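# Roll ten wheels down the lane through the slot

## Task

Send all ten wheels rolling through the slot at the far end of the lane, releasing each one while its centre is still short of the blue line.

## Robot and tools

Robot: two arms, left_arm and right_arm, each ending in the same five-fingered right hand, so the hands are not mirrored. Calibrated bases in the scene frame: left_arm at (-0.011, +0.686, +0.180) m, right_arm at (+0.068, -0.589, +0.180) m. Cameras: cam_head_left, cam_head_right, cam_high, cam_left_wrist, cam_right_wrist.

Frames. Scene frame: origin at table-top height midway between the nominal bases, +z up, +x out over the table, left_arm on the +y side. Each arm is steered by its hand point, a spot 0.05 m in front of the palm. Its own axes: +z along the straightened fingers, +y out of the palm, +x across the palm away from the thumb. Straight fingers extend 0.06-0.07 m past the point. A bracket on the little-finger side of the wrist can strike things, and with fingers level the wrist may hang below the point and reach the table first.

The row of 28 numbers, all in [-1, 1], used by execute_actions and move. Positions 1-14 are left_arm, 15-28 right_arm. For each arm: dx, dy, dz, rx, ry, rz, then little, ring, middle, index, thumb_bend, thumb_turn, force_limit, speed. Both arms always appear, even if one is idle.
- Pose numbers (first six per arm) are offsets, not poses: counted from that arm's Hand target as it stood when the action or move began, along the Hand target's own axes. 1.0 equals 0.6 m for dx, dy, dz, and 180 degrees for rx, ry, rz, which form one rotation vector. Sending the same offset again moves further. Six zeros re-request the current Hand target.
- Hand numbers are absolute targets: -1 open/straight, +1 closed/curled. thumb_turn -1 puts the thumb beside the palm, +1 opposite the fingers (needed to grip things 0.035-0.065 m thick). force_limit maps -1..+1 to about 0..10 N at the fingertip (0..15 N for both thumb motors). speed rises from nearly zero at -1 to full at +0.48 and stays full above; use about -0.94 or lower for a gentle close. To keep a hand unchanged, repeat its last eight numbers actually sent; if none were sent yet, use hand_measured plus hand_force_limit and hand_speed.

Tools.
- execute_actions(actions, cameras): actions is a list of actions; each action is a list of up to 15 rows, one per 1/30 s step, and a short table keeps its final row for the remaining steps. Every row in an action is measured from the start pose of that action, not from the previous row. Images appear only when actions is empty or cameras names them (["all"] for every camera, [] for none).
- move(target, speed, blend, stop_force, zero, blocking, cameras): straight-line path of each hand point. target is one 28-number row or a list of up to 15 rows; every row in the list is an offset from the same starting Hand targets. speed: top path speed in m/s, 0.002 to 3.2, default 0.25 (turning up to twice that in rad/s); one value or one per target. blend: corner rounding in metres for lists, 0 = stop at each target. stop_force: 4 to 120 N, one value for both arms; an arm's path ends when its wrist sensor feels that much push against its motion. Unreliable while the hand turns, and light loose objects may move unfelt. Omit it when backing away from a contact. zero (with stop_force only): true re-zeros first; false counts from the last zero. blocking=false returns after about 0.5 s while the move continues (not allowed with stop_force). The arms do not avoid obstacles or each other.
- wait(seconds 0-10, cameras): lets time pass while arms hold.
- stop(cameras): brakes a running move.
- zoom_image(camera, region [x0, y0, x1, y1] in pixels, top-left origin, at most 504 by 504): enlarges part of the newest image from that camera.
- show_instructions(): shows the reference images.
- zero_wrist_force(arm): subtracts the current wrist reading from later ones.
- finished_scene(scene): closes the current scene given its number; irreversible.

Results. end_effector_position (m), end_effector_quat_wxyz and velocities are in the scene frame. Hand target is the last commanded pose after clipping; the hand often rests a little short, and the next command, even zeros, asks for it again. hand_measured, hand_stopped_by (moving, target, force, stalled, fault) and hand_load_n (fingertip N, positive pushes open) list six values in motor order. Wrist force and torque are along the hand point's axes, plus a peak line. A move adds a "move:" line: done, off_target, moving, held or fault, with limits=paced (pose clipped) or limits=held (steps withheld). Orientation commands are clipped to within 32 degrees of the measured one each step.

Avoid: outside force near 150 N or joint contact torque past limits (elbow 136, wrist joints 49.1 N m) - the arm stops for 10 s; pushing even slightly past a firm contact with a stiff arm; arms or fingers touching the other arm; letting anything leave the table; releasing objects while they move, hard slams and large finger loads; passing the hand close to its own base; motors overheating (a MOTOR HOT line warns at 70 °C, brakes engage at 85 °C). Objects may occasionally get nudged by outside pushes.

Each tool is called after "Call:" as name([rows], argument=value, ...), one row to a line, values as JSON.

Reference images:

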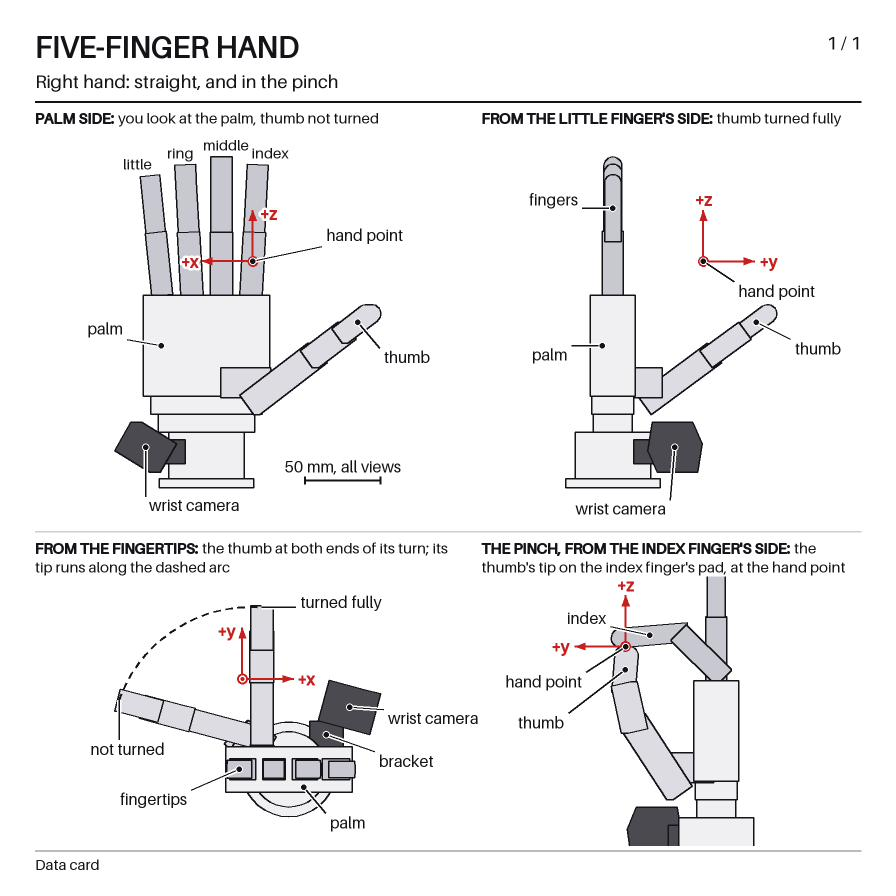

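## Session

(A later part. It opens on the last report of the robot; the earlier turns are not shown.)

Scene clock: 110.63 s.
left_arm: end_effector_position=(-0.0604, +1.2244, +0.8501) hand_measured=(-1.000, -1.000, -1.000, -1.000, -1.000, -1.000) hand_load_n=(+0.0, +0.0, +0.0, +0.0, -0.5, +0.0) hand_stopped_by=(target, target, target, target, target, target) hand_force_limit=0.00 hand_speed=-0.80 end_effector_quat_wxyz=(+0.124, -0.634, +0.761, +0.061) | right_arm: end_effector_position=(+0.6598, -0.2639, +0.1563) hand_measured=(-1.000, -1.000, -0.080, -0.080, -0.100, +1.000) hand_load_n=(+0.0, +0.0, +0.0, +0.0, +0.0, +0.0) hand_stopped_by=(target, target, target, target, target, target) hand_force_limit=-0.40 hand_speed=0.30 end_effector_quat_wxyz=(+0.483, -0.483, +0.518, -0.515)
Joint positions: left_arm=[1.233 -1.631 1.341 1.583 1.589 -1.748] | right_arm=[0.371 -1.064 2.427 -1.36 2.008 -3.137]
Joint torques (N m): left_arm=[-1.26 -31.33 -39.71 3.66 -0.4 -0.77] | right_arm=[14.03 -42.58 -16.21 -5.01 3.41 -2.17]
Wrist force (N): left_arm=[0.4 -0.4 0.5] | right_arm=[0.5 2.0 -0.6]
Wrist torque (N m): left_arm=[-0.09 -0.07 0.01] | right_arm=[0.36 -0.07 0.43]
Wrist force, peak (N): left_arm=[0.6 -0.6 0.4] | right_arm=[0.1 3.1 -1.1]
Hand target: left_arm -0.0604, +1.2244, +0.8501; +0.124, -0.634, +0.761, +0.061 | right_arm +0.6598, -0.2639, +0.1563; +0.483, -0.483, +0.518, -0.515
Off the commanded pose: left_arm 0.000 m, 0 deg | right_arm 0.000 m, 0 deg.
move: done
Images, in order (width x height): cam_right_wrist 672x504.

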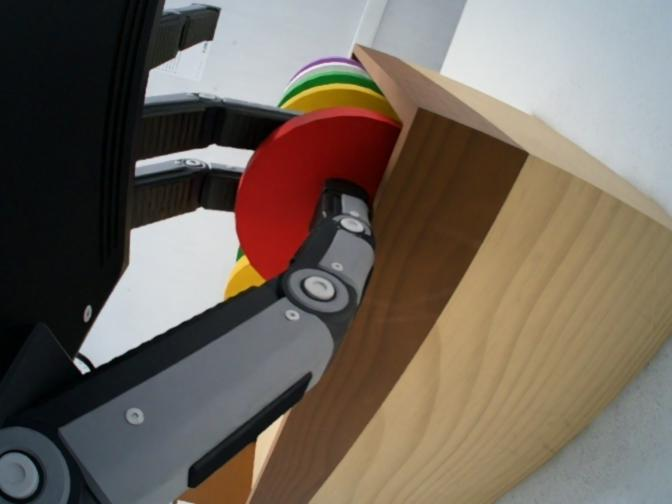

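Reached without touching. Close.

Call:
move(target=[0,0,0,0,0,0,-1,-1,-1,-1,-1,-1,0,-0.8,0,0,0,0,0,0,-1,-1,0.35,0.35,0.3,1,-0.4,-0.93])

Call:
move(target=[0,0,0,0,0,0,-1,-1,-1,-1,-1,-1,0,-0.8,0,-0.09,0,0,0,0,-1,-1,0.35,0.35,0.3,1,-0.4,-0.93], speed=0.15, cameras=["cam_right_wrist"])

Scene clock: 111.90 s.
left_arm: end_effector_position=(-0.0604, +1.2244, +0.8501) hand_measured=(-1.000, -1.000, -1.000, -1.000, -1.000, -1.000) hand_load_n=(+0.0, +0.0, +0.0, +0.0, +0.0, +0.0) hand_stopped_by=(target, target, target, target, target, target) hand_force_limit=0.00 hand_speed=-0.80 end_effector_quat_wxyz=(+0.124, -0.634, +0.761, +0.061) | right_arm: end_effector_position=(+0.6599, -0.2639, +0.1563) hand_measured=(-1.000, -1.000, +0.056, +0.056, -0.026, +1.000) hand_load_n=(+0.0, +0.0, +2.0, +6.0, +5.0, +1.0) hand_stopped_by=(target, target, force, force, force, target) hand_force_limit=-0.40 hand_speed=-0.93 end_effector_quat_wxyz=(+0.483, -0.483, +0.518, -0.515)
Joint positions: left_arm=[1.233 -1.631 1.341 1.583 1.589 -1.748] | right_arm=[0.371 -1.064 2.427 -1.361 2.008 -3.137]
Joint torques (N m): left_arm=[0.61 -32.33 -40.16 3.77 -0.47 -0.94] | right_arm=[9.66 -39.7 -15.17 -2.94 3.35 -2.53]
Wrist force (N): left_arm=[0.3 -0.5 0.2] | right_arm=[0.6 1.1 0.8]
Wrist torque (N m): left_arm=[-0.09 -0.05 0.00] | right_arm=[0.43 -0.06 0.43]
Wrist force, peak (N): left_arm=[0.2 -0.7 0.6] | right_arm=[0.5 2.3 -1.2]
Hand target: left_arm -0.0604, +1.2244, +0.8501; +0.124, -0.634, +0.761, +0.061 | right_arm +0.6598, -0.2639, +0.1563; +0.483, -0.483, +0.518, -0.515
Off the commanded pose: left_arm 0.000 m, 0 deg | right_arm 0.000 m, 0 deg.
move: done

Scene clock: 112.90 s.
left_arm: end_effector_position=(-0.0604, +1.2244, +0.8501) hand_measured=(-1.000, -1.000, -1.000, -1.000, -1.000, -1.000) hand_load_n=(+0.0, +0.0, +0.0, +0.0, +0.0, +0.0) hand_stopped_by=(target, target, target, target, target, target) hand_force_limit=0.00 hand_speed=-0.80 end_effector_quat_wxyz=(+0.124, -0.634, +0.761, +0.061) | right_arm: end_effector_position=(+0.6600, -0.2640, +0.2102) hand_measured=(-1.000, -1.000, +0.056, +0.056, -0.024, +1.000) hand_load_n=(+0.0, +0.0, +2.0, +4.0, +1.5, +0.0) hand_stopped_by=(target, target, force, force, force, target) hand_force_limit=-0.40 hand_speed=-0.93 end_effector_quat_wxyz=(+0.483, -0.483, +0.518, -0.515)
Joint positions: left_arm=[1.233 -1.631 1.341 1.583 1.589 -1.748] | right_arm=[0.371 -1.193 2.426 -1.23 2.008 -3.137]
Joint torques (N m): left_arm=[-1.71 -31.9 -40.22 3.78 -0.09 -0.72] | right_arm=[-5.77 -55.49 -22.06 0.67 -3.14 1.34]
Wrist force (N): left_arm=[-0.1 -0.5 0.3] | right_arm=[0.2 2.4 -1.2]
Wrist torque (N m): left_arm=[-0.08 0.01 -0.01] | right_arm=[0.42 -0.02 0.25]
Wrist force, peak (N): left_arm=[0.7 -0.7 0.6] | right_arm=[0.1 3.3 0.1]
Hand target: left_arm -0.0604, +1.2244, +0.8501; +0.124, -0.634, +0.761, +0.061 | right_arm +0.6600, -0.2640, +0.2103; +0.483, -0.483, +0.518, -0.515
Off the commanded pose: left_arm 0.000 m, 0 deg | right_arm 0.000 m, 0 deg.
move: done
Images, in order (width x height): cam_right_wrist 672x504.

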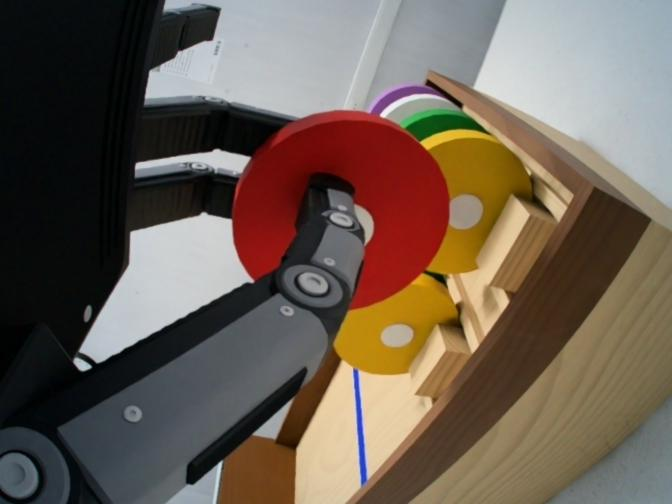

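Call:
move(target=[0,0,0,0,0,0,-1,-1,-1,-1,-1,-1,0,-0.8,0,0,0,0,0,0,-1,-1,0.36,0.35,0.32,1,-0.4,-0.93], cameras=["cam_right_wrist"])

Scene clock: 113.67 s.
left_arm: end_effector_position=(-0.0604, +1.2244, +0.8501) hand_measured=(-1.000, -1.000, -1.000, -1.000, -1.000, -1.000) hand_load_n=(+0.0, +0.0, +0.0, +0.0, +0.0, +0.0) hand_stopped_by=(target, target, target, target, target, target) hand_force_limit=0.00 hand_speed=-0.80 end_effector_quat_wxyz=(+0.124, -0.634, +0.761, +0.061) | right_arm: end_effector_position=(+0.6600, -0.2640, +0.2103) hand_measured=(-1.000, -1.000, +0.068, +0.056, -0.014, +1.000) hand_load_n=(+0.0, -0.5, +6.0, +5.0, +5.0, +1.5) hand_stopped_by=(target, target, force, force, force, target) hand_force_limit=-0.40 hand_speed=-0.93 end_effector_quat_wxyz=(+0.483, -0.483, +0.518, -0.515)
Joint positions: left_arm=[1.233 -1.631 1.341 1.583 1.589 -1.748] | right_arm=[0.371 -1.193 2.426 -1.23 2.008 -3.137]
Joint torques (N m): left_arm=[-0.94 -30.8 -39.83 3.67 -0.13 -0.9] | right_arm=[-8.1 -57.51 -22.61 0.19 -2.81 1.12]
Wrist force (N): left_arm=[0.4 -0.5 0.2] | right_arm=[0.0 2.4 -1.0]
Wrist torque (N m): left_arm=[-0.10 -0.06 0.02] | right_arm=[0.42 0.01 0.24]
Wrist force, peak (N): left_arm=[0.1 -0.8 0.6] | right_arm=[0.3 2.6 -1.0]
Hand target: left_arm -0.0604, +1.2244, +0.8501; +0.124, -0.634, +0.761, +0.061 | right_arm +0.6600, -0.2640, +0.2103; +0.483, -0.483, +0.518, -0.515
Off the commanded pose: left_arm 0.000 m, 0 deg | right_arm 0.000 m, 0 deg.
move: done
Images, in order (width x height): cam_right_wrist 672x504.

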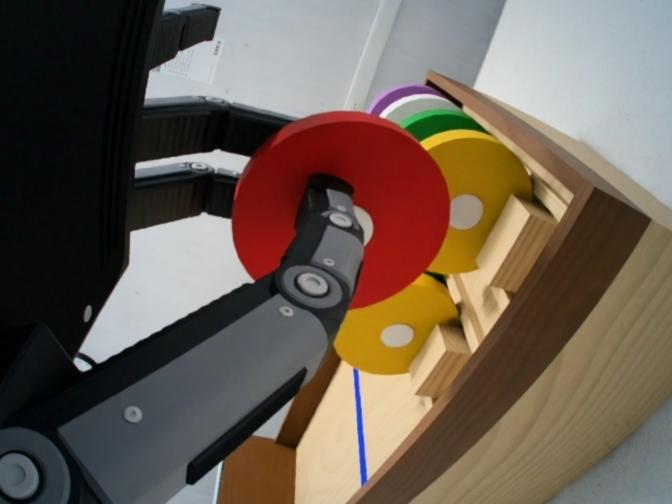

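Call:
move(target=[0,0,0,0,0,0,-1,-1,-1,-1,-1,-1,0,-0.8,-0.2798,-0.005,0.0432,0,-0.0067,0,-1,-1,0.36,0.35,0.32,1,-0.4,-0.93], speed=0.25)

Call:
move([
  [0,0,0,0,0,0,-1,-1,-1,-1,-1,-1,0,-0.8,0,0.079,0,0,0,0,-1,-1,0.36,0.35,0.32,1,-0.4,-0.93],
  [0,0,0,0,0,0,-1,-1,-1,-1,-1,-1,0,-0.8,0,0.1,0,0,0,0,-1,-1,0.36,0.35,0.32,1,-0.4,-0.93],
], speed=[0.12,0.012], stop_force=4, cameras=["cam_right_wrist"])

Scene clock: 115.90 s.
left_arm: end_effector_position=(-0.0604, +1.2244, +0.8501) hand_measured=(-1.000, -1.000, -1.000, -1.000, -1.000, -1.000) hand_load_n=(+0.0, +0.0, +0.0, +0.0, +0.0, +0.0) hand_stopped_by=(target, target, target, target, target, target) hand_force_limit=0.00 hand_speed=-0.80 end_effector_quat_wxyz=(+0.124, -0.634, +0.761, +0.061) | right_arm: end_effector_position=(+0.6971, -0.0984, +0.2137) hand_measured=(-1.000, -1.000, +0.068, +0.056, -0.014, +1.000) hand_load_n=(+0.0, -0.5, +6.0, +5.0, +5.0, +2.0) hand_stopped_by=(target, target, force, force, force, target) hand_force_limit=-0.40 hand_speed=-0.93 end_effector_quat_wxyz=(+0.488, -0.488, +0.513, -0.510)
Joint positions: left_arm=[1.233 -1.631 1.341 1.583 1.589 -1.748] | right_arm=[0.622 -1.065 2.14 -1.071 2.238 -3.137]
Joint torques (N m): left_arm=[-0.52 -32.35 -40.58 3.71 -0.47 -0.6] | right_arm=[12.86 -56.02 -27.29 0.44 3.91 1.6]
Wrist force (N): left_arm=[-0.2 -0.3 0.4] | right_arm=[0.4 2.2 -1.1]
Wrist torque (N m): left_arm=[-0.07 0.01 -0.02] | right_arm=[0.37 -0.05 0.08]
Wrist force, peak (N): left_arm=[0.2 -0.9 0.4] | right_arm=[2.0 2.3 -1.4]
Hand target: left_arm -0.0604, +1.2244, +0.8501; +0.124, -0.634, +0.761, +0.061 | right_arm +0.6971, -0.0983, +0.2137; +0.488, -0.488, +0.513, -0.510
Off the commanded pose: left_arm 0.000 m, 0 deg | right_arm 0.000 m, 0 deg.
move: done

Scene clock: 118.23 s.
left_arm: end_effector_position=(-0.0604, +1.2244, +0.8501) hand_measured=(-1.000, -1.000, -1.000, -1.000, -1.000, -1.000) hand_load_n=(+0.0, +0.0, +0.0, +0.5, +0.0, +0.0) hand_stopped_by=(target, target, target, target, target, target) hand_force_limit=0.00 hand_speed=-0.80 end_effector_quat_wxyz=(+0.124, -0.634, +0.761, +0.061) | right_arm: end_effector_position=(+0.6970, -0.0981, +0.1565) hand_measured=(-1.000, -1.000, +0.068, +0.056, -0.014, +1.000) hand_load_n=(+0.0, +0.0, +6.5, +5.5, +3.5, +1.0) hand_stopped_by=(target, target, force, force, force, target) hand_force_limit=-0.40 hand_speed=-0.93 end_effector_quat_wxyz=(+0.488, -0.488, +0.513, -0.510)
Joint positions: left_arm=[1.233 -1.631 1.341 1.583 1.589 -1.748] | right_arm=[0.622 -0.965 2.14 -1.171 2.238 -3.137]
Joint torques (N m): left_arm=[-1.63 -31.58 -40.12 3.62 -0.38 -1.14] | right_arm=[11.16 -80.04 -11.45 0.39 1.13 -2.74]
Wrist force (N): left_arm=[0.1 0.0 0.1] | right_arm=[0.4 2.2 -1.0]
Wrist torque (N m): left_arm=[0.00 -0.01 0.01] | right_arm=[0.36 -0.06 0.21]
Wrist force, peak (N): left_arm=[0.3 -0.4 1.1] | right_arm=[2.1 -7.0 -2.5]
Hand target: left_arm -0.0604, +1.2244, +0.8501; +0.124, -0.634, +0.761, +0.061 | right_arm +0.6970, -0.0981, +0.1565; +0.488, -0.488, +0.513, -0.510 (not the last commanded pose)
Off the commanded pose: left_arm 0.000 m, 0 deg | right_arm 0.003 m, 0 deg.
move: contact (right_arm); path passed 1 of 2 targets
Images, in order (width x height): cam_right_wrist 672x504.

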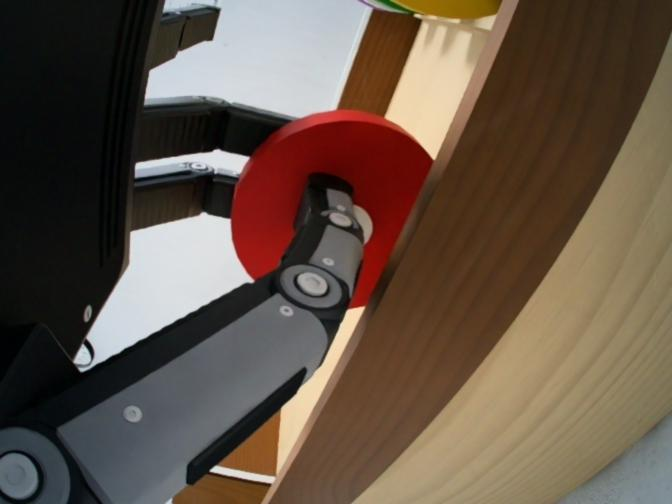

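Call:
move(target=[0,0,0,0,0,0,-1,-1,-1,-1,-1,-1,0,-0.8,0,0,0,0,0,0,-1,-1,-0.08,-0.08,-0.17,1,-0.4,-0.85])

Call:
move([
  [0,0,0,0,0,0,-1,-1,-1,-1,-1,-1,0,-0.8,0,-0.092,0,0,0,0,-1,-1,-0.08,-0.08,-0.17,1,-0.4,-0.85],
  [0,0,0,0,0,0,-1,-1,-1,-1,-1,-1,0,-0.8,0.092,-0.092,-0.0225,0,0,0,-1,-1,-1,0,0.5,1,-0.4,0.48],
], speed=[0.35,0.35], cameras=["cam_right_wrist"])

Scene clock: 119.83 s.
left_arm: end_effector_position=(-0.0604, +1.2244, +0.8501) hand_measured=(-1.000, -1.000, -1.000, -1.000, -1.000, -1.000) hand_load_n=(+0.5, +0.0, +0.0, +0.0, +0.0, +0.0) hand_stopped_by=(target, target, target, target, target, target) hand_force_limit=0.00 hand_speed=-0.80 end_effector_quat_wxyz=(+0.124, -0.634, +0.761, +0.061) | right_arm: end_effector_position=(+0.6970, -0.0981, +0.1565) hand_measured=(-1.000, -1.000, -0.080, -0.080, -0.170, +1.000) hand_load_n=(-0.5, +0.0, +0.0, +0.0, +0.0, +0.0) hand_stopped_by=(target, target, target, target, target, target) hand_force_limit=-0.40 hand_speed=-0.85 end_effector_quat_wxyz=(+0.488, -0.488, +0.513, -0.510)
Joint positions: left_arm=[1.233 -1.631 1.341 1.583 1.589 -1.748] | right_arm=[0.622 -0.965 2.14 -1.171 2.238 -3.137]
Joint torques (N m): left_arm=[-0.51 -29.4 -39.76 3.8 -0.38 -0.94] | right_arm=[3.99 -80.52 -12.58 0.2 -1.86 -1.65]
Wrist force (N): left_arm=[0.2 -1.0 0.0] | right_arm=[0.3 1.9 -0.7]
Wrist torque (N m): left_arm=[-0.15 -0.02 -0.02] | right_arm=[0.33 -0.04 0.20]
Wrist force, peak (N): left_arm=[0.5 -0.3 0.8] | right_arm=[0.7 2.5 -1.0]
Hand target: left_arm -0.0604, +1.2244, +0.8501; +0.124, -0.634, +0.761, +0.061 | right_arm +0.6970, -0.0981, +0.1565; +0.488, -0.488, +0.513, -0.510
Off the commanded pose: left_arm 0.000 m, 0 deg | right_arm 0.000 m, 0 deg.
move: done

Scene clock: 122.07 s.
left_arm: end_effector_position=(-0.0604, +1.2244, +0.8501) hand_measured=(-1.000, -1.000, -1.000, -1.000, -1.000, -1.000) hand_load_n=(+0.0, +0.0, +0.0, +0.0, +0.0, +0.0) hand_stopped_by=(target, target, target, target, target, target) hand_force_limit=0.00 hand_speed=-0.80 end_effector_quat_wxyz=(+0.124, -0.634, +0.761, +0.061) | right_arm: end_effector_position=(+0.6811, -0.1528, +0.2116) hand_measured=(-1.000, -1.000, -1.000, +0.000, +0.500, +1.000) hand_load_n=(+0.0, +0.0, +0.0, +0.0, +0.0, +0.0) hand_stopped_by=(target, target, target, target, target, target) hand_force_limit=-0.40 hand_speed=0.48 end_effector_quat_wxyz=(+0.488, -0.488, +0.513, -0.510)
Joint positions: left_arm=[1.233 -1.631 1.341 1.583 1.589 -1.748] | right_arm=[0.554 -1.112 2.245 -1.13 2.17 -3.137]
Joint torques (N m): left_arm=[-0.67 -31.18 -40.53 3.86 -0.34 -0.86] | right_arm=[-7.11 -67.74 -13.8 -4.41 -3.2 -2.47]
Wrist force (N): left_arm=[0.2 -0.4 0.4] | right_arm=[0.2 2.0 -1.2]
Wrist torque (N m): left_arm=[-0.09 -0.04 0.01] | right_arm=[0.40 -0.03 0.27]
Wrist force, peak (N): left_arm=[-0.2 -0.7 0.6] | right_arm=[1.8 2.0 -1.6]
Hand target: left_arm -0.0604, +1.2244, +0.8501; +0.124, -0.634, +0.761, +0.061 | right_arm +0.6811, -0.1528, +0.2116; +0.488, -0.488, +0.513, -0.510
Off the commanded pose: left_arm 0.000 m, 0 deg | right_arm 0.000 m, 0 deg.
move: done
Images, in order (width x height): cam_right_wrist 672x504.

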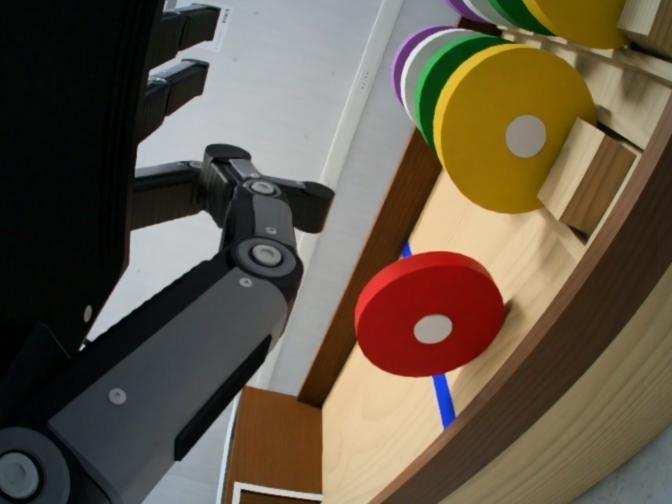

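Call:
move([
  [0,0,0,0,0,0,-1,-1,-1,-1,-1,-1,0,-0.8,0.0195,0.0,-0.001,0,0,0,-1,-1,-1,0,0.5,1,-0.4,0.48],
  [0,0,0,0,0,0,-1,-1,-1,-1,-1,-1,0,-0.8,0.0195,0.098,-0.001,0,0,0,-1,-1,-1,0,0.5,1,-0.4,0.48],
], speed=[0.25,0.25], blend=[0.004,0], cameras=["cam_right_wrist"])

Scene clock: 123.87 s.
left_arm: end_effector_position=(-0.0604, +1.2244, +0.8501) hand_measured=(-1.000, -1.000, -1.000, -1.000, -1.000, -1.000) hand_load_n=(+0.0, +0.0, +0.0, +0.0, +0.0, +0.0) hand_stopped_by=(target, target, target, target, target, target) hand_force_limit=0.00 hand_speed=-0.80 end_effector_quat_wxyz=(+0.124, -0.634, +0.761, +0.061) | right_arm: end_effector_position=(+0.6798, -0.1643, +0.1528) hand_measured=(-1.000, -1.000, -1.000, +0.000, +0.500, +1.000) hand_load_n=(+0.0, +0.0, +0.0, +0.0, +0.0, +0.0) hand_stopped_by=(target, target, target, target, target, target) hand_force_limit=-0.40 hand_speed=0.48 end_effector_quat_wxyz=(+0.488, -0.488, +0.513, -0.510)
Joint positions: left_arm=[1.233 -1.631 1.341 1.583 1.589 -1.748] | right_arm=[0.536 -1.004 2.264 -1.257 2.152 -3.137]
Joint torques (N m): left_arm=[-1.2 -32.26 -40 3.96 -0.2 -0.85] | right_arm=[-1.17 -50.23 -20.83 -4.99 -3.16 -2.65]
Wrist force (N): left_arm=[0.2 0.0 0.7] | right_arm=[0.5 2.2 -0.8]
Wrist torque (N m): left_arm=[-0.05 -0.05 0.02] | right_arm=[0.40 -0.07 0.43]
Wrist force, peak (N): left_arm=[0.3 -0.9 0.4] | right_arm=[0.8 3.6 -1.1]
Hand target: left_arm -0.0604, +1.2244, +0.8501; +0.124, -0.634, +0.761, +0.061 | right_arm +0.6798, -0.1643, +0.1527; +0.488, -0.488, +0.513, -0.510
Off the commanded pose: left_arm 0.000 m, 0 deg | right_arm 0.000 m, 0 deg.
move: done
Images, in order (width x height): cam_right_wrist 672x504.

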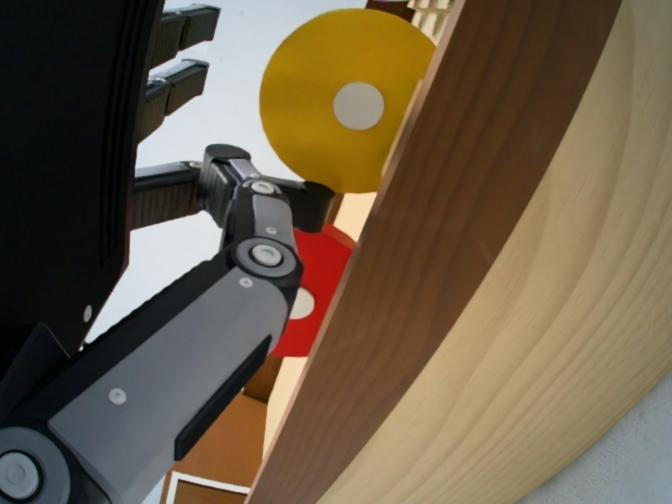

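Call:
execute_actions([
  [[0,0,0,0,0,0,-1,-1,-1,-1,-1,-1,0,-0.8,-0.00055,0,0,0,0,0,-1,-1,-1,0,0.5,1,-0.4,0.48],[0,0,0,0,0,0,-1,-1,-1,-1,-1,-1,0,-0.8,-0.0022,0,0,0,0,0,-1,-1,-1,0,0.5,1,-0.4,0.48],[0,0,0,0,0,0,-1,-1,-1,-1,-1,-1,0,-0.8,-0.005,0,0,0,0,0,-1,-1,-1,0,0.5,1,-0.4,0.48],[0,0,0,0,0,0,-1,-1,-1,-1,-1,-1,0,-0.8,-0.0089,0,0,0,0,0,-1,-1,-1,0,0.5,1,-0.4,0.48],[0,0,0,0,0,0,-1,-1,-1,-1,-1,-1,0,-0.8,-0.0148,0,0,0,0,0,-1,-1,-1,0,0.5,1,-0.4,0.48],[0,0,0,0,0,0,-1,-1,-1,-1,-1,-1,0,-0.8,-0.02475,0,0,0,0,0,-1,-1,-1,0,0.5,1,-0.4,0.48],[0,0,0,0,0,0,-1,-1,-1,-1,-1,-1,0,-0.8,-0.0387,0,0,0,0,0,-1,-1,-1,0,0.5,1,-0.4,0.48],[0,0,0,0,0,0,-1,-1,-1,-1,-1,-1,0,-0.8,-0.0567,0,0,0,0,0,-1,-1,-1,0,0.5,1,-0.4,0.48],[0,0,0,0,0,0,-1,-1,-1,-1,-1,-1,0,-0.8,-0.0747,0,0,0,0,0,-1,-1,-1,0,0.5,1,-0.4,0.48],[0,0,0,0,0,0,-1,-1,-1,-1,-1,-1,0,-0.8,-0.08865,0,0,0,0,0,-1,-1,-1,0,0.5,1,-0.4,0.48],[0,0,0,0,0,0,-1,-1,-1,-1,-1,-1,0,-0.8,-0.0985,0,0,0,0,0,-1,-1,-1,0,0.5,1,-0.4,0.48],[0,0,0,0,0,0,-1,-1,-1,-1,-1,-1,0,-0.8,-0.1043,0,0,0,0,0,-1,-1,-1,0,0.5,1,-0.4,0.48],[0,0,0,0,0,0,-1,-1,-1,-1,-1,-1,0,-0.8,-0.106,0,0,0,0,0,-1,-1,-1,0,0.5,1,-0.4,0.48],[0,0,0,0,0,0,-1,-1,-1,-1,-1,-1,0,-0.8,-0.106,0,0,0,0,0,-1,-1,-1,0,0.5,1,-0.4,0.48],[0,0,0,0,0,0,-1,-1,-1,-1,-1,-1,0,-0.8,-0.106,0,0,0,0,0,-1,-1,-1,0,0.5,1,-0.4,0.48]],
])

Call:
wait(seconds=0.3, cameras=["cam_high"])

Call:
wait(seconds=0.4, cameras=["cam_head_left", "cam_high", "cam_right_wrist"])

Scene clock: 125.97 s.
left_arm: end_effector_position=(-0.0604, +1.2244, +0.8501) hand_measured=(-1.000, -1.000, -1.000, -1.000, -1.000, -1.000) hand_load_n=(+0.0, +0.5, +0.0, +0.0, +0.0, +0.0) hand_stopped_by=(target, target, target, target, target, target) hand_force_limit=0.00 hand_speed=-0.80 end_effector_quat_wxyz=(+0.124, -0.634, +0.761, +0.061) | right_arm: end_effector_position=(+0.6824, -0.1010, +0.1531) hand_measured=(-1.000, -1.000, -1.000, +0.000, +0.500, +1.000) hand_load_n=(-0.5, +0.0, +0.0, +0.0, +0.0, +0.0) hand_stopped_by=(target, target, target, target, target, target) hand_force_limit=-0.40 hand_speed=0.48 end_effector_quat_wxyz=(+0.489, -0.488, +0.513, -0.510)
Joint positions: left_arm=[1.233 -1.631 1.341 1.583 1.589 -1.748] | right_arm=[0.633 -0.968 2.162 -1.192 2.248 -3.137]
Joint torques (N m): left_arm=[-0.43 -33.36 -40.63 3.89 -0.38 -0.9] | right_arm=[14.43 -55.32 -23.23 0.73 3.24 1.74]
Wrist force (N): left_arm=[0.0 -0.2 0.1] | right_arm=[0.7 2.1 -0.8]
Wrist torque (N m): left_arm=[-0.04 0.00 0.00] | right_arm=[0.37 -0.11 0.35]
Wrist force, peak (N): left_arm=[0.3 -0.4 1.3] | right_arm=[2.1 2.1 -0.7]
Hand target: left_arm -0.0604, +1.2244, +0.8501; +0.124, -0.634, +0.761, +0.061 | right_arm +0.6827, -0.1007, +0.1529; +0.488, -0.488, +0.513, -0.510
Off the commanded pose: left_arm 0.000 m, 0 deg | right_arm 0.000 m, 0 deg.
Step readings (end_effector_position of left_arm | right_arm):
0: (-0.0604, +1.2244, +0.8501) | (+0.6798, -0.1643, +0.1527)
1: (-0.0604, +1.2244, +0.8501) | (+0.6798, -0.1643, +0.1527)
2: (-0.0604, +1.2244, +0.8501) | (+0.6798, -0.1642, +0.1527)
4: (-0.0604, +1.2244, +0.8501) | (+0.6799, -0.1635, +0.1528)
8: (-0.0604, +1.2244, +0.8501) | (+0.6801, -0.1560, +0.1527)
15: (-0.0604, +1.2244, +0.8501) | (+0.6812, -0.1106, +0.1533)

Scene clock: 126.27 s.
left_arm: end_effector_position=(-0.0604, +1.2244, +0.8501) hand_measured=(-1.000, -1.000, -1.000, -1.000, -1.000, -1.000) hand_load_n=(+0.0, +0.0, +0.0, +0.0, +0.0, -0.5) hand_stopped_by=(target, target, target, target, target, target) hand_force_limit=0.00 hand_speed=-0.80 end_effector_quat_wxyz=(+0.124, -0.634, +0.761, +0.061) | right_arm: end_effector_position=(+0.6824, -0.1009, +0.1531) hand_measured=(-1.000, -1.000, -1.000, +0.000, +0.500, +1.000) hand_load_n=(+0.0, +0.0, +0.0, +0.0, +0.0, +0.0) hand_stopped_by=(target, target, target, target, target, target) hand_force_limit=-0.40 hand_speed=0.48 end_effector_quat_wxyz=(+0.489, -0.488, +0.513, -0.510)
Joint positions: left_arm=[1.233 -1.631 1.341 1.583 1.589 -1.748] | right_arm=[0.633 -0.967 2.162 -1.192 2.248 -3.137]
Joint torques (N m): left_arm=[0.03 -33.52 -40.48 3.65 -0.19 -1.13] | right_arm=[15.17 -55.34 -23.37 0 3.8 1.56]
Wrist force (N): left_arm=[0.3 -0.6 0.2] | right_arm=[0.6 2.0 -1.0]
Wrist torque (N m): left_arm=[-0.10 -0.04 0.01] | right_arm=[0.37 -0.08 0.34]
Wrist force, peak (N): left_arm=[0.4 -0.9 0.3] | right_arm=[0.6 2.0 -1.0]
Hand target: left_arm -0.0604, +1.2244, +0.8501; +0.124, -0.634, +0.761, +0.061 | right_arm +0.6827, -0.1007, +0.1529; +0.488, -0.488, +0.513, -0.510
Off the commanded pose: left_arm 0.000 m, 0 deg | right_arm 0.000 m, 0 deg.
wait: 0.30 s; at rest by 0.17 s
Images, in order (width x height): cam_high 896x504.

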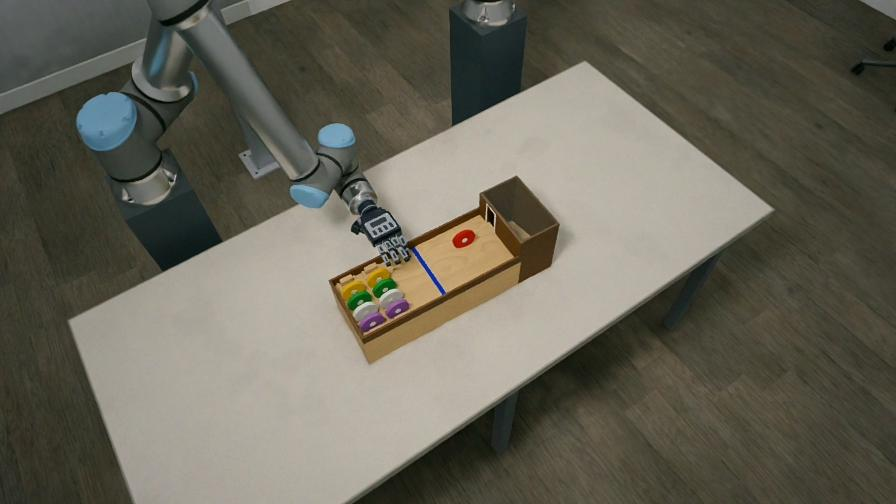

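Scene clock: 126.67 s.
left_arm: end_effector_position=(-0.0604, +1.2244, +0.8501) hand_measured=(-1.000, -1.000, -1.000, -1.000, -1.000, -1.000) hand_load_n=(+0.0, +0.0, +0.0, +0.0, +0.0, +0.0) hand_stopped_by=(target, target, target, target, target, target) hand_force_limit=0.00 hand_speed=-0.80 end_effector_quat_wxyz=(+0.124, -0.634, +0.761, +0.061) | right_arm: end_effector_position=(+0.6824, -0.1009, +0.1531) hand_measured=(-1.000, -1.000, -1.000, +0.000, +0.500, +1.000) hand_load_n=(+0.0, +0.0, +0.0, +0.0, +0.0, +0.0) hand_stopped_by=(target, target, target, target, target, target) hand_force_limit=-0.40 hand_speed=0.48 end_effector_quat_wxyz=(+0.489, -0.488, +0.513, -0.510)
Joint positions: left_arm=[1.233 -1.631 1.341 1.583 1.589 -1.748] | right_arm=[0.633 -0.967 2.162 -1.192 2.248 -3.137]
Joint torques (N m): left_arm=[-1.64 -30.91 -40.29 3.92 -0.43 -0.84] | right_arm=[10.54 -57.68 -23.63 0.48 3.56 1.6]
Wrist force (N): left_arm=[0.6 -0.3 0.1] | right_arm=[0.6 2.1 -1.0]
Wrist torque (N m): left_arm=[-0.04 -0.09 0.03] | right_arm=[0.38 -0.08 0.34]
Wrist force, peak (N): left_arm=[0.1 -0.7 0.5] | right_arm=[0.6 2.1 -1.0]
Hand target: left_arm -0.0604, +1.2244, +0.8501; +0.124, -0.634, +0.761, +0.061 | right_arm +0.6827, -0.1007, +0.1529; +0.488, -0.488, +0.513, -0.510
Off the commanded pose: left_arm 0.000 m, 0 deg | right_arm 0.000 m, 0 deg.
wait: 0.40 s; at rest by 0.17 s
Images, in order (width x height): cam_head_left 896x504, cam_high 896x504, cam_right_wrist 672x504.

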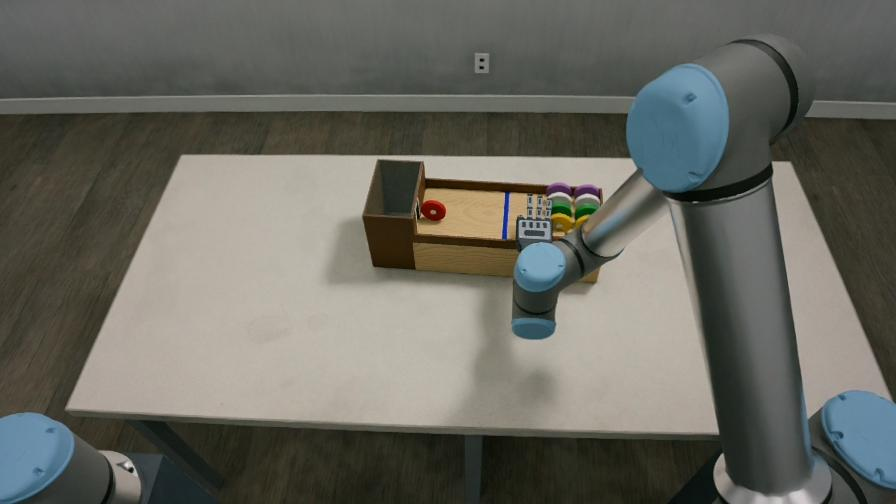

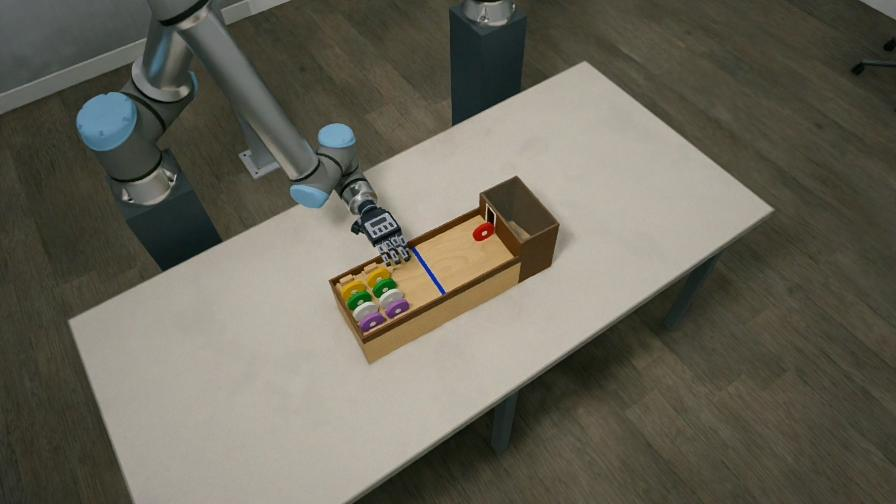

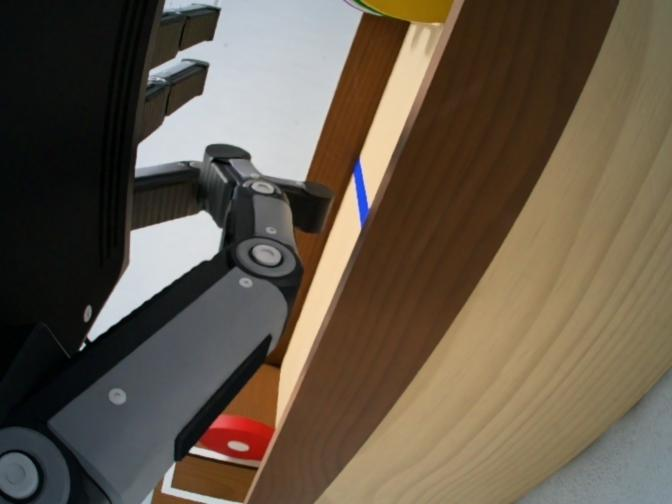

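Call:
wait(seconds=0.1, cameras=["cam_head_left", "cam_high", "cam_right_wrist"])

Call:
zoom_image(camera="cam_high", region=[400, 170, 560, 290])

Scene clock: 128.70 s.
left_arm: end_effector_position=(-0.0604, +1.2244, +0.8501) hand_measured=(-1.000, -1.000, -1.000, -1.000, -1.000, -1.000) hand_load_n=(+0.0, +0.0, +0.0, +0.0, +0.0, +0.0) hand_stopped_by=(target, target, target, target, target, target) hand_force_limit=0.00 hand_speed=-0.80 end_effector_quat_wxyz=(+0.124, -0.634, +0.761, +0.061) | right_arm: end_effector_position=(+0.6824, -0.1009, +0.1531) hand_measured=(-1.000, -1.000, -1.000, +0.000, +0.500, +1.000) hand_load_n=(+0.0, +0.0, -0.5, +0.0, +0.0, +0.0) hand_stopped_by=(target, target, target, target, target, target) hand_force_limit=-0.40 hand_speed=0.48 end_effector_quat_wxyz=(+0.489, -0.488, +0.513, -0.510)
Joint positions: left_arm=[1.233 -1.631 1.341 1.583 1.589 -1.748] | right_arm=[0.633 -0.967 2.162 -1.192 2.248 -3.137]
Joint torques (N m): left_arm=[-0.87 -32.74 -40.85 3.73 -0.4 -0.78] | right_arm=[10.91 -55.8 -25.46 0.85 4.1 2.21]
Wrist force (N): left_arm=[0.2 -0.8 0.3] | right_arm=[0.5 1.8 -0.7]
Wrist torque (N m): left_arm=[-0.14 -0.04 0.00] | right_arm=[0.31 -0.08 0.32]
Wrist force, peak (N): left_arm=[0.6 -1.0 0.8] | right_arm=[0.7 2.2 -1.1]
Hand target: left_arm -0.0604, +1.2244, +0.8501; +0.124, -0.634, +0.761, +0.061 | right_arm +0.6827, -0.1007, +0.1529; +0.488, -0.488, +0.513, -0.510
Off the commanded pose: left_arm 0.000 m, 0 deg | right_arm 0.000 m, 0 deg.
wait: 0.10 s; at rest from the start
Images, in order (width x height): cam_head_left 896x504, cam_high 896x504, cam_right_wrist 672x504.

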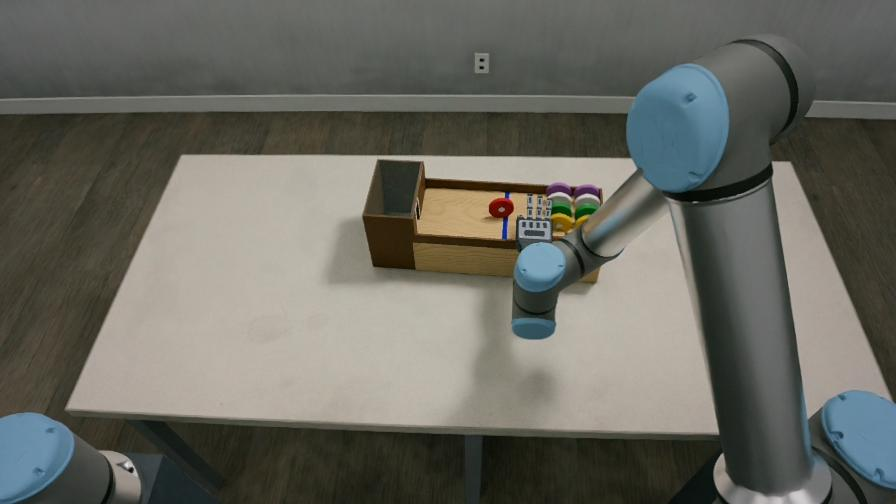

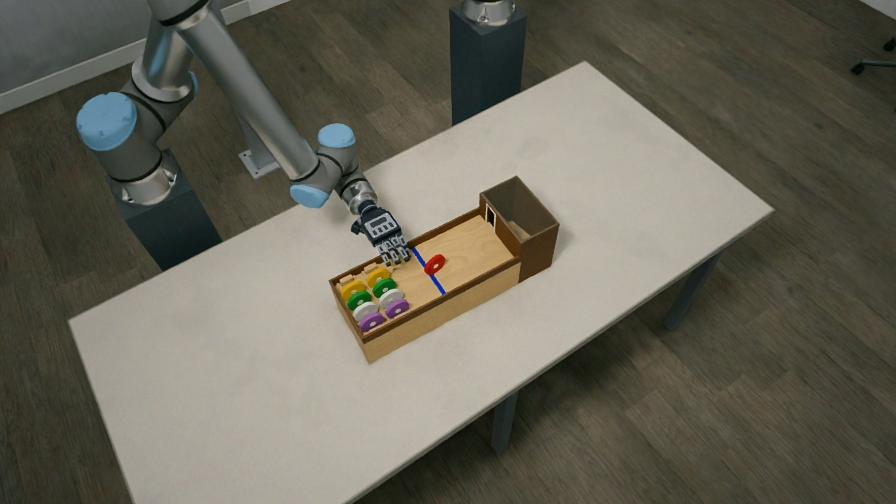

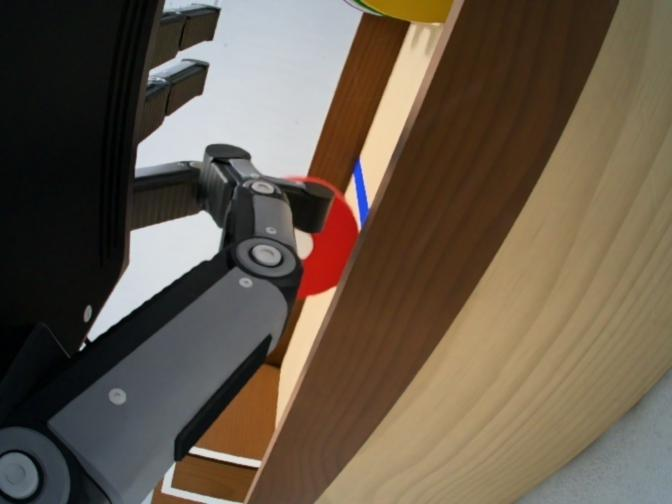

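Scaled by 3.150.

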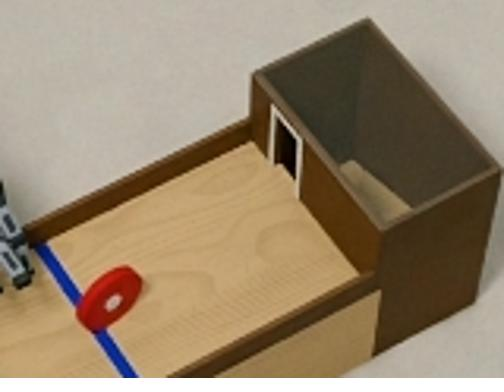

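Call:
move([
  [0,0,0,0,0,0,-1,-1,-1,-1,-1,-1,0,-0.8,0,-0.13,0,0,0,0,-1,-1,-1,0,0.5,1,-0.4,0.48],
  [0,0,0,0,0,0,-1,-1,-1,-1,-1,-1,0,-0.8,-0.02,-0.13,0.08,0,0,0,-1,-1,-0.08,-0.08,-0.13,1,-0.4,0.48],
], speed=0.3, blend=[0.01,0], cameras=["cam_right_wrist", "cam_high"])

Scene clock: 131.60 s.
left_arm: end_effector_position=(-0.0604, +1.2244, +0.8501) hand_measured=(-1.000, -1.000, -1.000, -1.000, -1.000, -1.000) hand_load_n=(+0.0, +0.0, +0.0, +0.0, +0.0, +0.0) hand_stopped_by=(target, target, target, target, target, target) hand_force_limit=0.00 hand_speed=-0.80 end_effector_quat_wxyz=(+0.124, -0.634, +0.761, +0.061) | right_arm: end_effector_position=(+0.7314, -0.0912, +0.2308) hand_measured=(-1.000, -1.000, -0.080, -0.080, -0.130, +1.000) hand_load_n=(+0.0, +0.0, +0.0, +0.0, +0.0, +0.0) hand_stopped_by=(target, target, target, target, target, target) hand_force_limit=-0.40 hand_speed=0.48 end_effector_quat_wxyz=(+0.488, -0.488, +0.513, -0.510)
Joint positions: left_arm=[1.233 -1.631 1.341 1.583 1.589 -1.748] | right_arm=[0.598 -1.067 2.082 -1.012 2.214 -3.137]
Joint torques (N m): left_arm=[0 -31.72 -40.99 4 -0.38 -1.16] | right_arm=[-10.34 -55.63 -30.48 0 -2.69 1.24]
Wrist force (N): left_arm=[0.0 -0.4 0.2] | right_arm=[0.3 2.0 -0.9]
Wrist torque (N m): left_arm=[-0.08 0.00 0.00] | right_arm=[0.37 -0.04 0.08]
Wrist force, peak (N): left_arm=[0.7 -0.7 0.5] | right_arm=[0.4 3.5 -0.8]
Hand target: left_arm -0.0604, +1.2244, +0.8501; +0.124, -0.634, +0.761, +0.061 | right_arm +0.7314, -0.0912, +0.2308; +0.488, -0.488, +0.513, -0.510
Off the commanded pose: left_arm 0.000 m, 0 deg | right_arm 0.000 m, 0 deg.
move: done
Images, in order (width x height): cam_high 896x504, cam_right_wrist 672x504.

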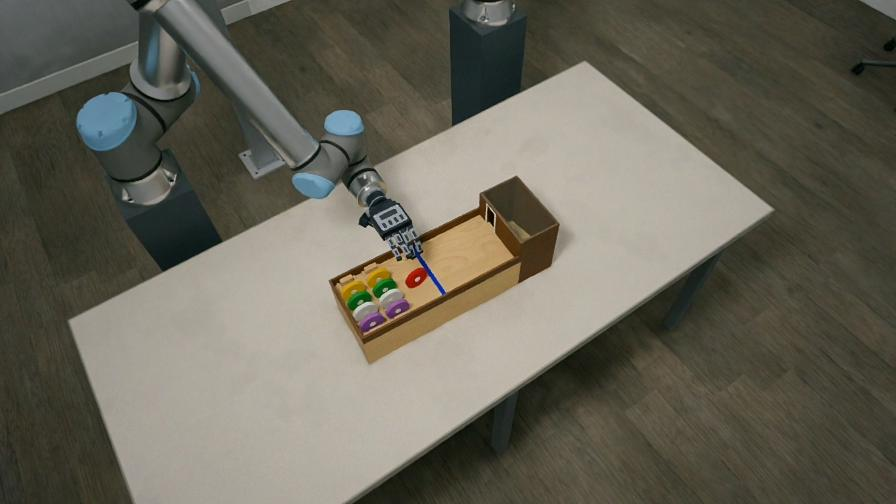

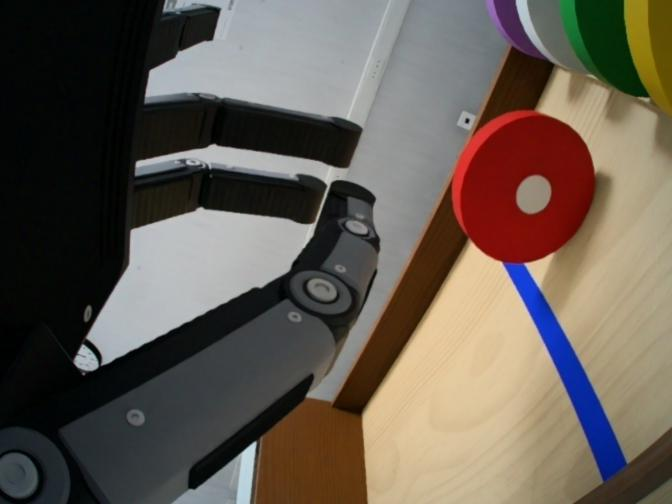

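Call:
move(target=[0,0,0,0,0,0,-1,-1,-1,-1,-1,-1,0,-0.8,0.0625,0.03,0.05,0,-0.047,0,-1,-1,-0.08,-0.08,-0.13,1,-0.4,0.48], speed=0.2, cameras=["cam_right_wrist"])

Scene clock: 133.43 s.
left_arm: end_effector_position=(-0.0604, +1.2244, +0.8501) hand_measured=(-1.000, -1.000, -1.000, -1.000, -1.000, -1.000) hand_load_n=(+0.0, +0.0, +0.5, +0.0, +0.0, +0.0) hand_stopped_by=(target, target, target, target, target, target) hand_force_limit=0.00 hand_speed=-0.80 end_effector_quat_wxyz=(+0.124, -0.634, +0.761, +0.061) | right_arm: end_effector_position=(+0.7596, -0.1300, +0.2126) hand_measured=(-1.000, -1.000, -0.080, -0.080, -0.130, +1.000) hand_load_n=(+0.0, +0.0, +0.0, +0.0, +0.0, +0.0) hand_stopped_by=(target, target, target, target, target, target) hand_force_limit=-0.40 hand_speed=0.48 end_effector_quat_wxyz=(+0.525, -0.525, +0.475, -0.473)
Joint positions: left_arm=[1.233 -1.631 1.341 1.583 1.589 -1.748] | right_arm=[0.452 -1.07 2.154 -1.081 1.92 -3.137]
Joint torques (N m): left_arm=[-1.74 -31.59 -40.76 3.7 -0.32 -0.93] | right_arm=[-4.67 -51.72 -15.6 -5 -3.82 -2.15]
Wrist force (N): left_arm=[-0.3 0.0 0.5] | right_arm=[0.6 1.9 -1.0]
Wrist torque (N m): left_arm=[-0.03 0.04 -0.01] | right_arm=[0.36 -0.08 0.32]
Wrist force, peak (N): left_arm=[0.5 -0.8 0.5] | right_arm=[1.0 2.3 -0.7]
Hand target: left_arm -0.0604, +1.2244, +0.8501; +0.124, -0.634, +0.761, +0.061 | right_arm +0.7596, -0.1300, +0.2126; +0.525, -0.525, +0.475, -0.473
Off the commanded pose: left_arm 0.000 m, 0 deg | right_arm 0.000 m, 0 deg.
move: done
Images, in order (width x height): cam_right_wrist 672x504.

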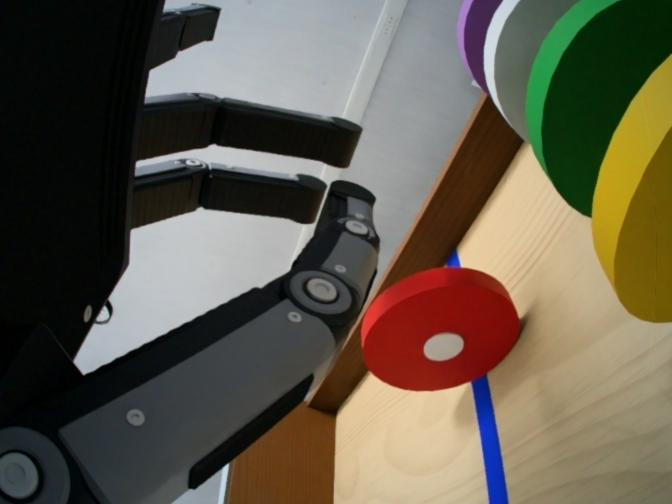

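Call:
wait(seconds=0.05, cameras=["cam_right_wrist"])

Scene clock: 134.50 s.
left_arm: end_effector_position=(-0.0604, +1.2244, +0.8501) hand_measured=(-1.000, -1.000, -1.000, -1.000, -1.000, -1.000) hand_load_n=(+0.0, +0.0, +0.0, +0.0, -0.5, +0.0) hand_stopped_by=(target, target, target, target, target, target) hand_force_limit=0.00 hand_speed=-0.80 end_effector_quat_wxyz=(+0.124, -0.634, +0.761, +0.061) | right_arm: end_effector_position=(+0.7596, -0.1300, +0.2126) hand_measured=(-1.000, -1.000, -0.080, -0.080, -0.130, +1.000) hand_load_n=(+0.0, -0.5, +0.0, +0.0, +0.0, +0.0) hand_stopped_by=(target, target, target, target, target, target) hand_force_limit=-0.40 hand_speed=0.48 end_effector_quat_wxyz=(+0.525, -0.525, +0.475, -0.473)
Joint positions: left_arm=[1.233 -1.631 1.341 1.583 1.589 -1.748] | right_arm=[0.452 -1.07 2.154 -1.081 1.92 -3.137]
Joint torques (N m): left_arm=[-1.21 -31.26 -40.68 3.99 -0.22 -1.1] | right_arm=[-6.48 -51.17 -15.61 -4.67 -3.34 -0.57]
Wrist force (N): left_arm=[0.3 -0.3 0.2] | right_arm=[0.5 1.9 -1.0]
Wrist torque (N m): left_arm=[-0.06 -0.05 0.02] | right_arm=[0.36 -0.08 0.32]
Wrist force, peak (N): left_arm=[0.2 -0.9 0.5] | right_arm=[0.7 1.7 -1.4]
Hand target: left_arm -0.0604, +1.2244, +0.8501; +0.124, -0.634, +0.761, +0.061 | right_arm +0.7596, -0.1300, +0.2126; +0.525, -0.525, +0.475, -0.473
Off the commanded pose: left_arm 0.000 m, 0 deg | right_arm 0.000 m, 0 deg.
wait: 0.07 s; at rest from the start
Images, in order (width x height): cam_right_wrist 672x504.

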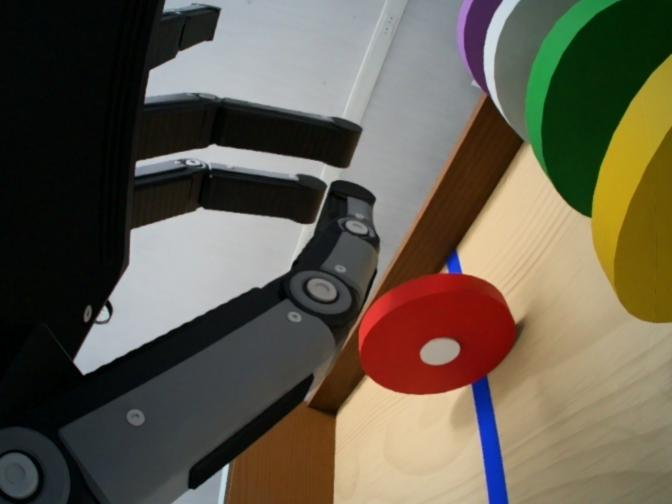

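Call:
move(target=[0,0,0,0,0,0,-1,-1,-1,-1,-1,-1,0,-0.8,-0.0817,0,0,0,0,0,-1,-1,-0.08,-0.08,-0.13,1,-0.4,0.48], speed=0.25, cameras=["cam_right_wrist"])

Scene clock: 135.93 s.
left_arm: end_effector_position=(-0.0604, +1.2244, +0.8501) hand_measured=(-1.000, -1.000, -1.000, -1.000, -1.000, -1.000) hand_load_n=(+0.0, +0.0, +0.0, +0.0, +0.0, +0.0) hand_stopped_by=(target, target, target, target, target, target) hand_force_limit=0.00 hand_speed=-0.80 end_effector_quat_wxyz=(+0.124, -0.634, +0.761, +0.061) | right_arm: end_effector_position=(+0.7546, -0.0813, +0.2128) hand_measured=(-1.000, -1.000, -0.080, -0.080, -0.130, +1.000) hand_load_n=(+0.0, +0.0, +0.0, +0.0, +0.0, +0.0) hand_stopped_by=(target, target, target, target, target, target) hand_force_limit=-0.40 hand_speed=0.48 end_effector_quat_wxyz=(+0.525, -0.525, +0.475, -0.473)
Joint positions: left_arm=[1.233 -1.631 1.341 1.583 1.589 -1.748] | right_arm=[0.53 -1.041 2.091 -1.048 1.999 -3.137]
Joint torques (N m): left_arm=[-1.56 -31.48 -40.36 4.01 -0.21 -1.07] | right_arm=[12.23 -55.67 -29.72 -0.15 3.23 1.43]
Wrist force (N): left_arm=[0.2 -0.3 0.4] | right_arm=[0.3 2.1 -0.7]
Wrist torque (N m): left_arm=[-0.08 -0.04 0.01] | right_arm=[0.37 -0.04 0.33]
Wrist force, peak (N): left_arm=[0.0 -0.4 0.8] | right_arm=[-0.3 2.3 -1.1]
Hand target: left_arm -0.0604, +1.2244, +0.8501; +0.124, -0.634, +0.761, +0.061 | right_arm +0.7546, -0.0812, +0.2128; +0.525, -0.525, +0.475, -0.473
Off the commanded pose: left_arm 0.000 m, 0 deg | right_arm 0.000 m, 0 deg.
move: done
Images, in order (width x height): cam_right_wrist 672x504.

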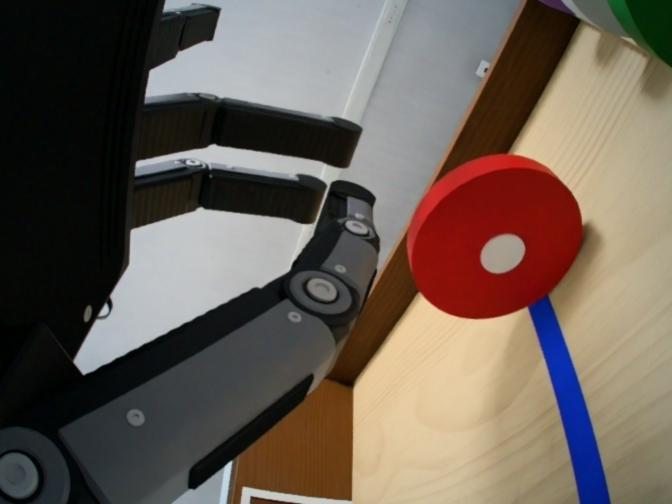

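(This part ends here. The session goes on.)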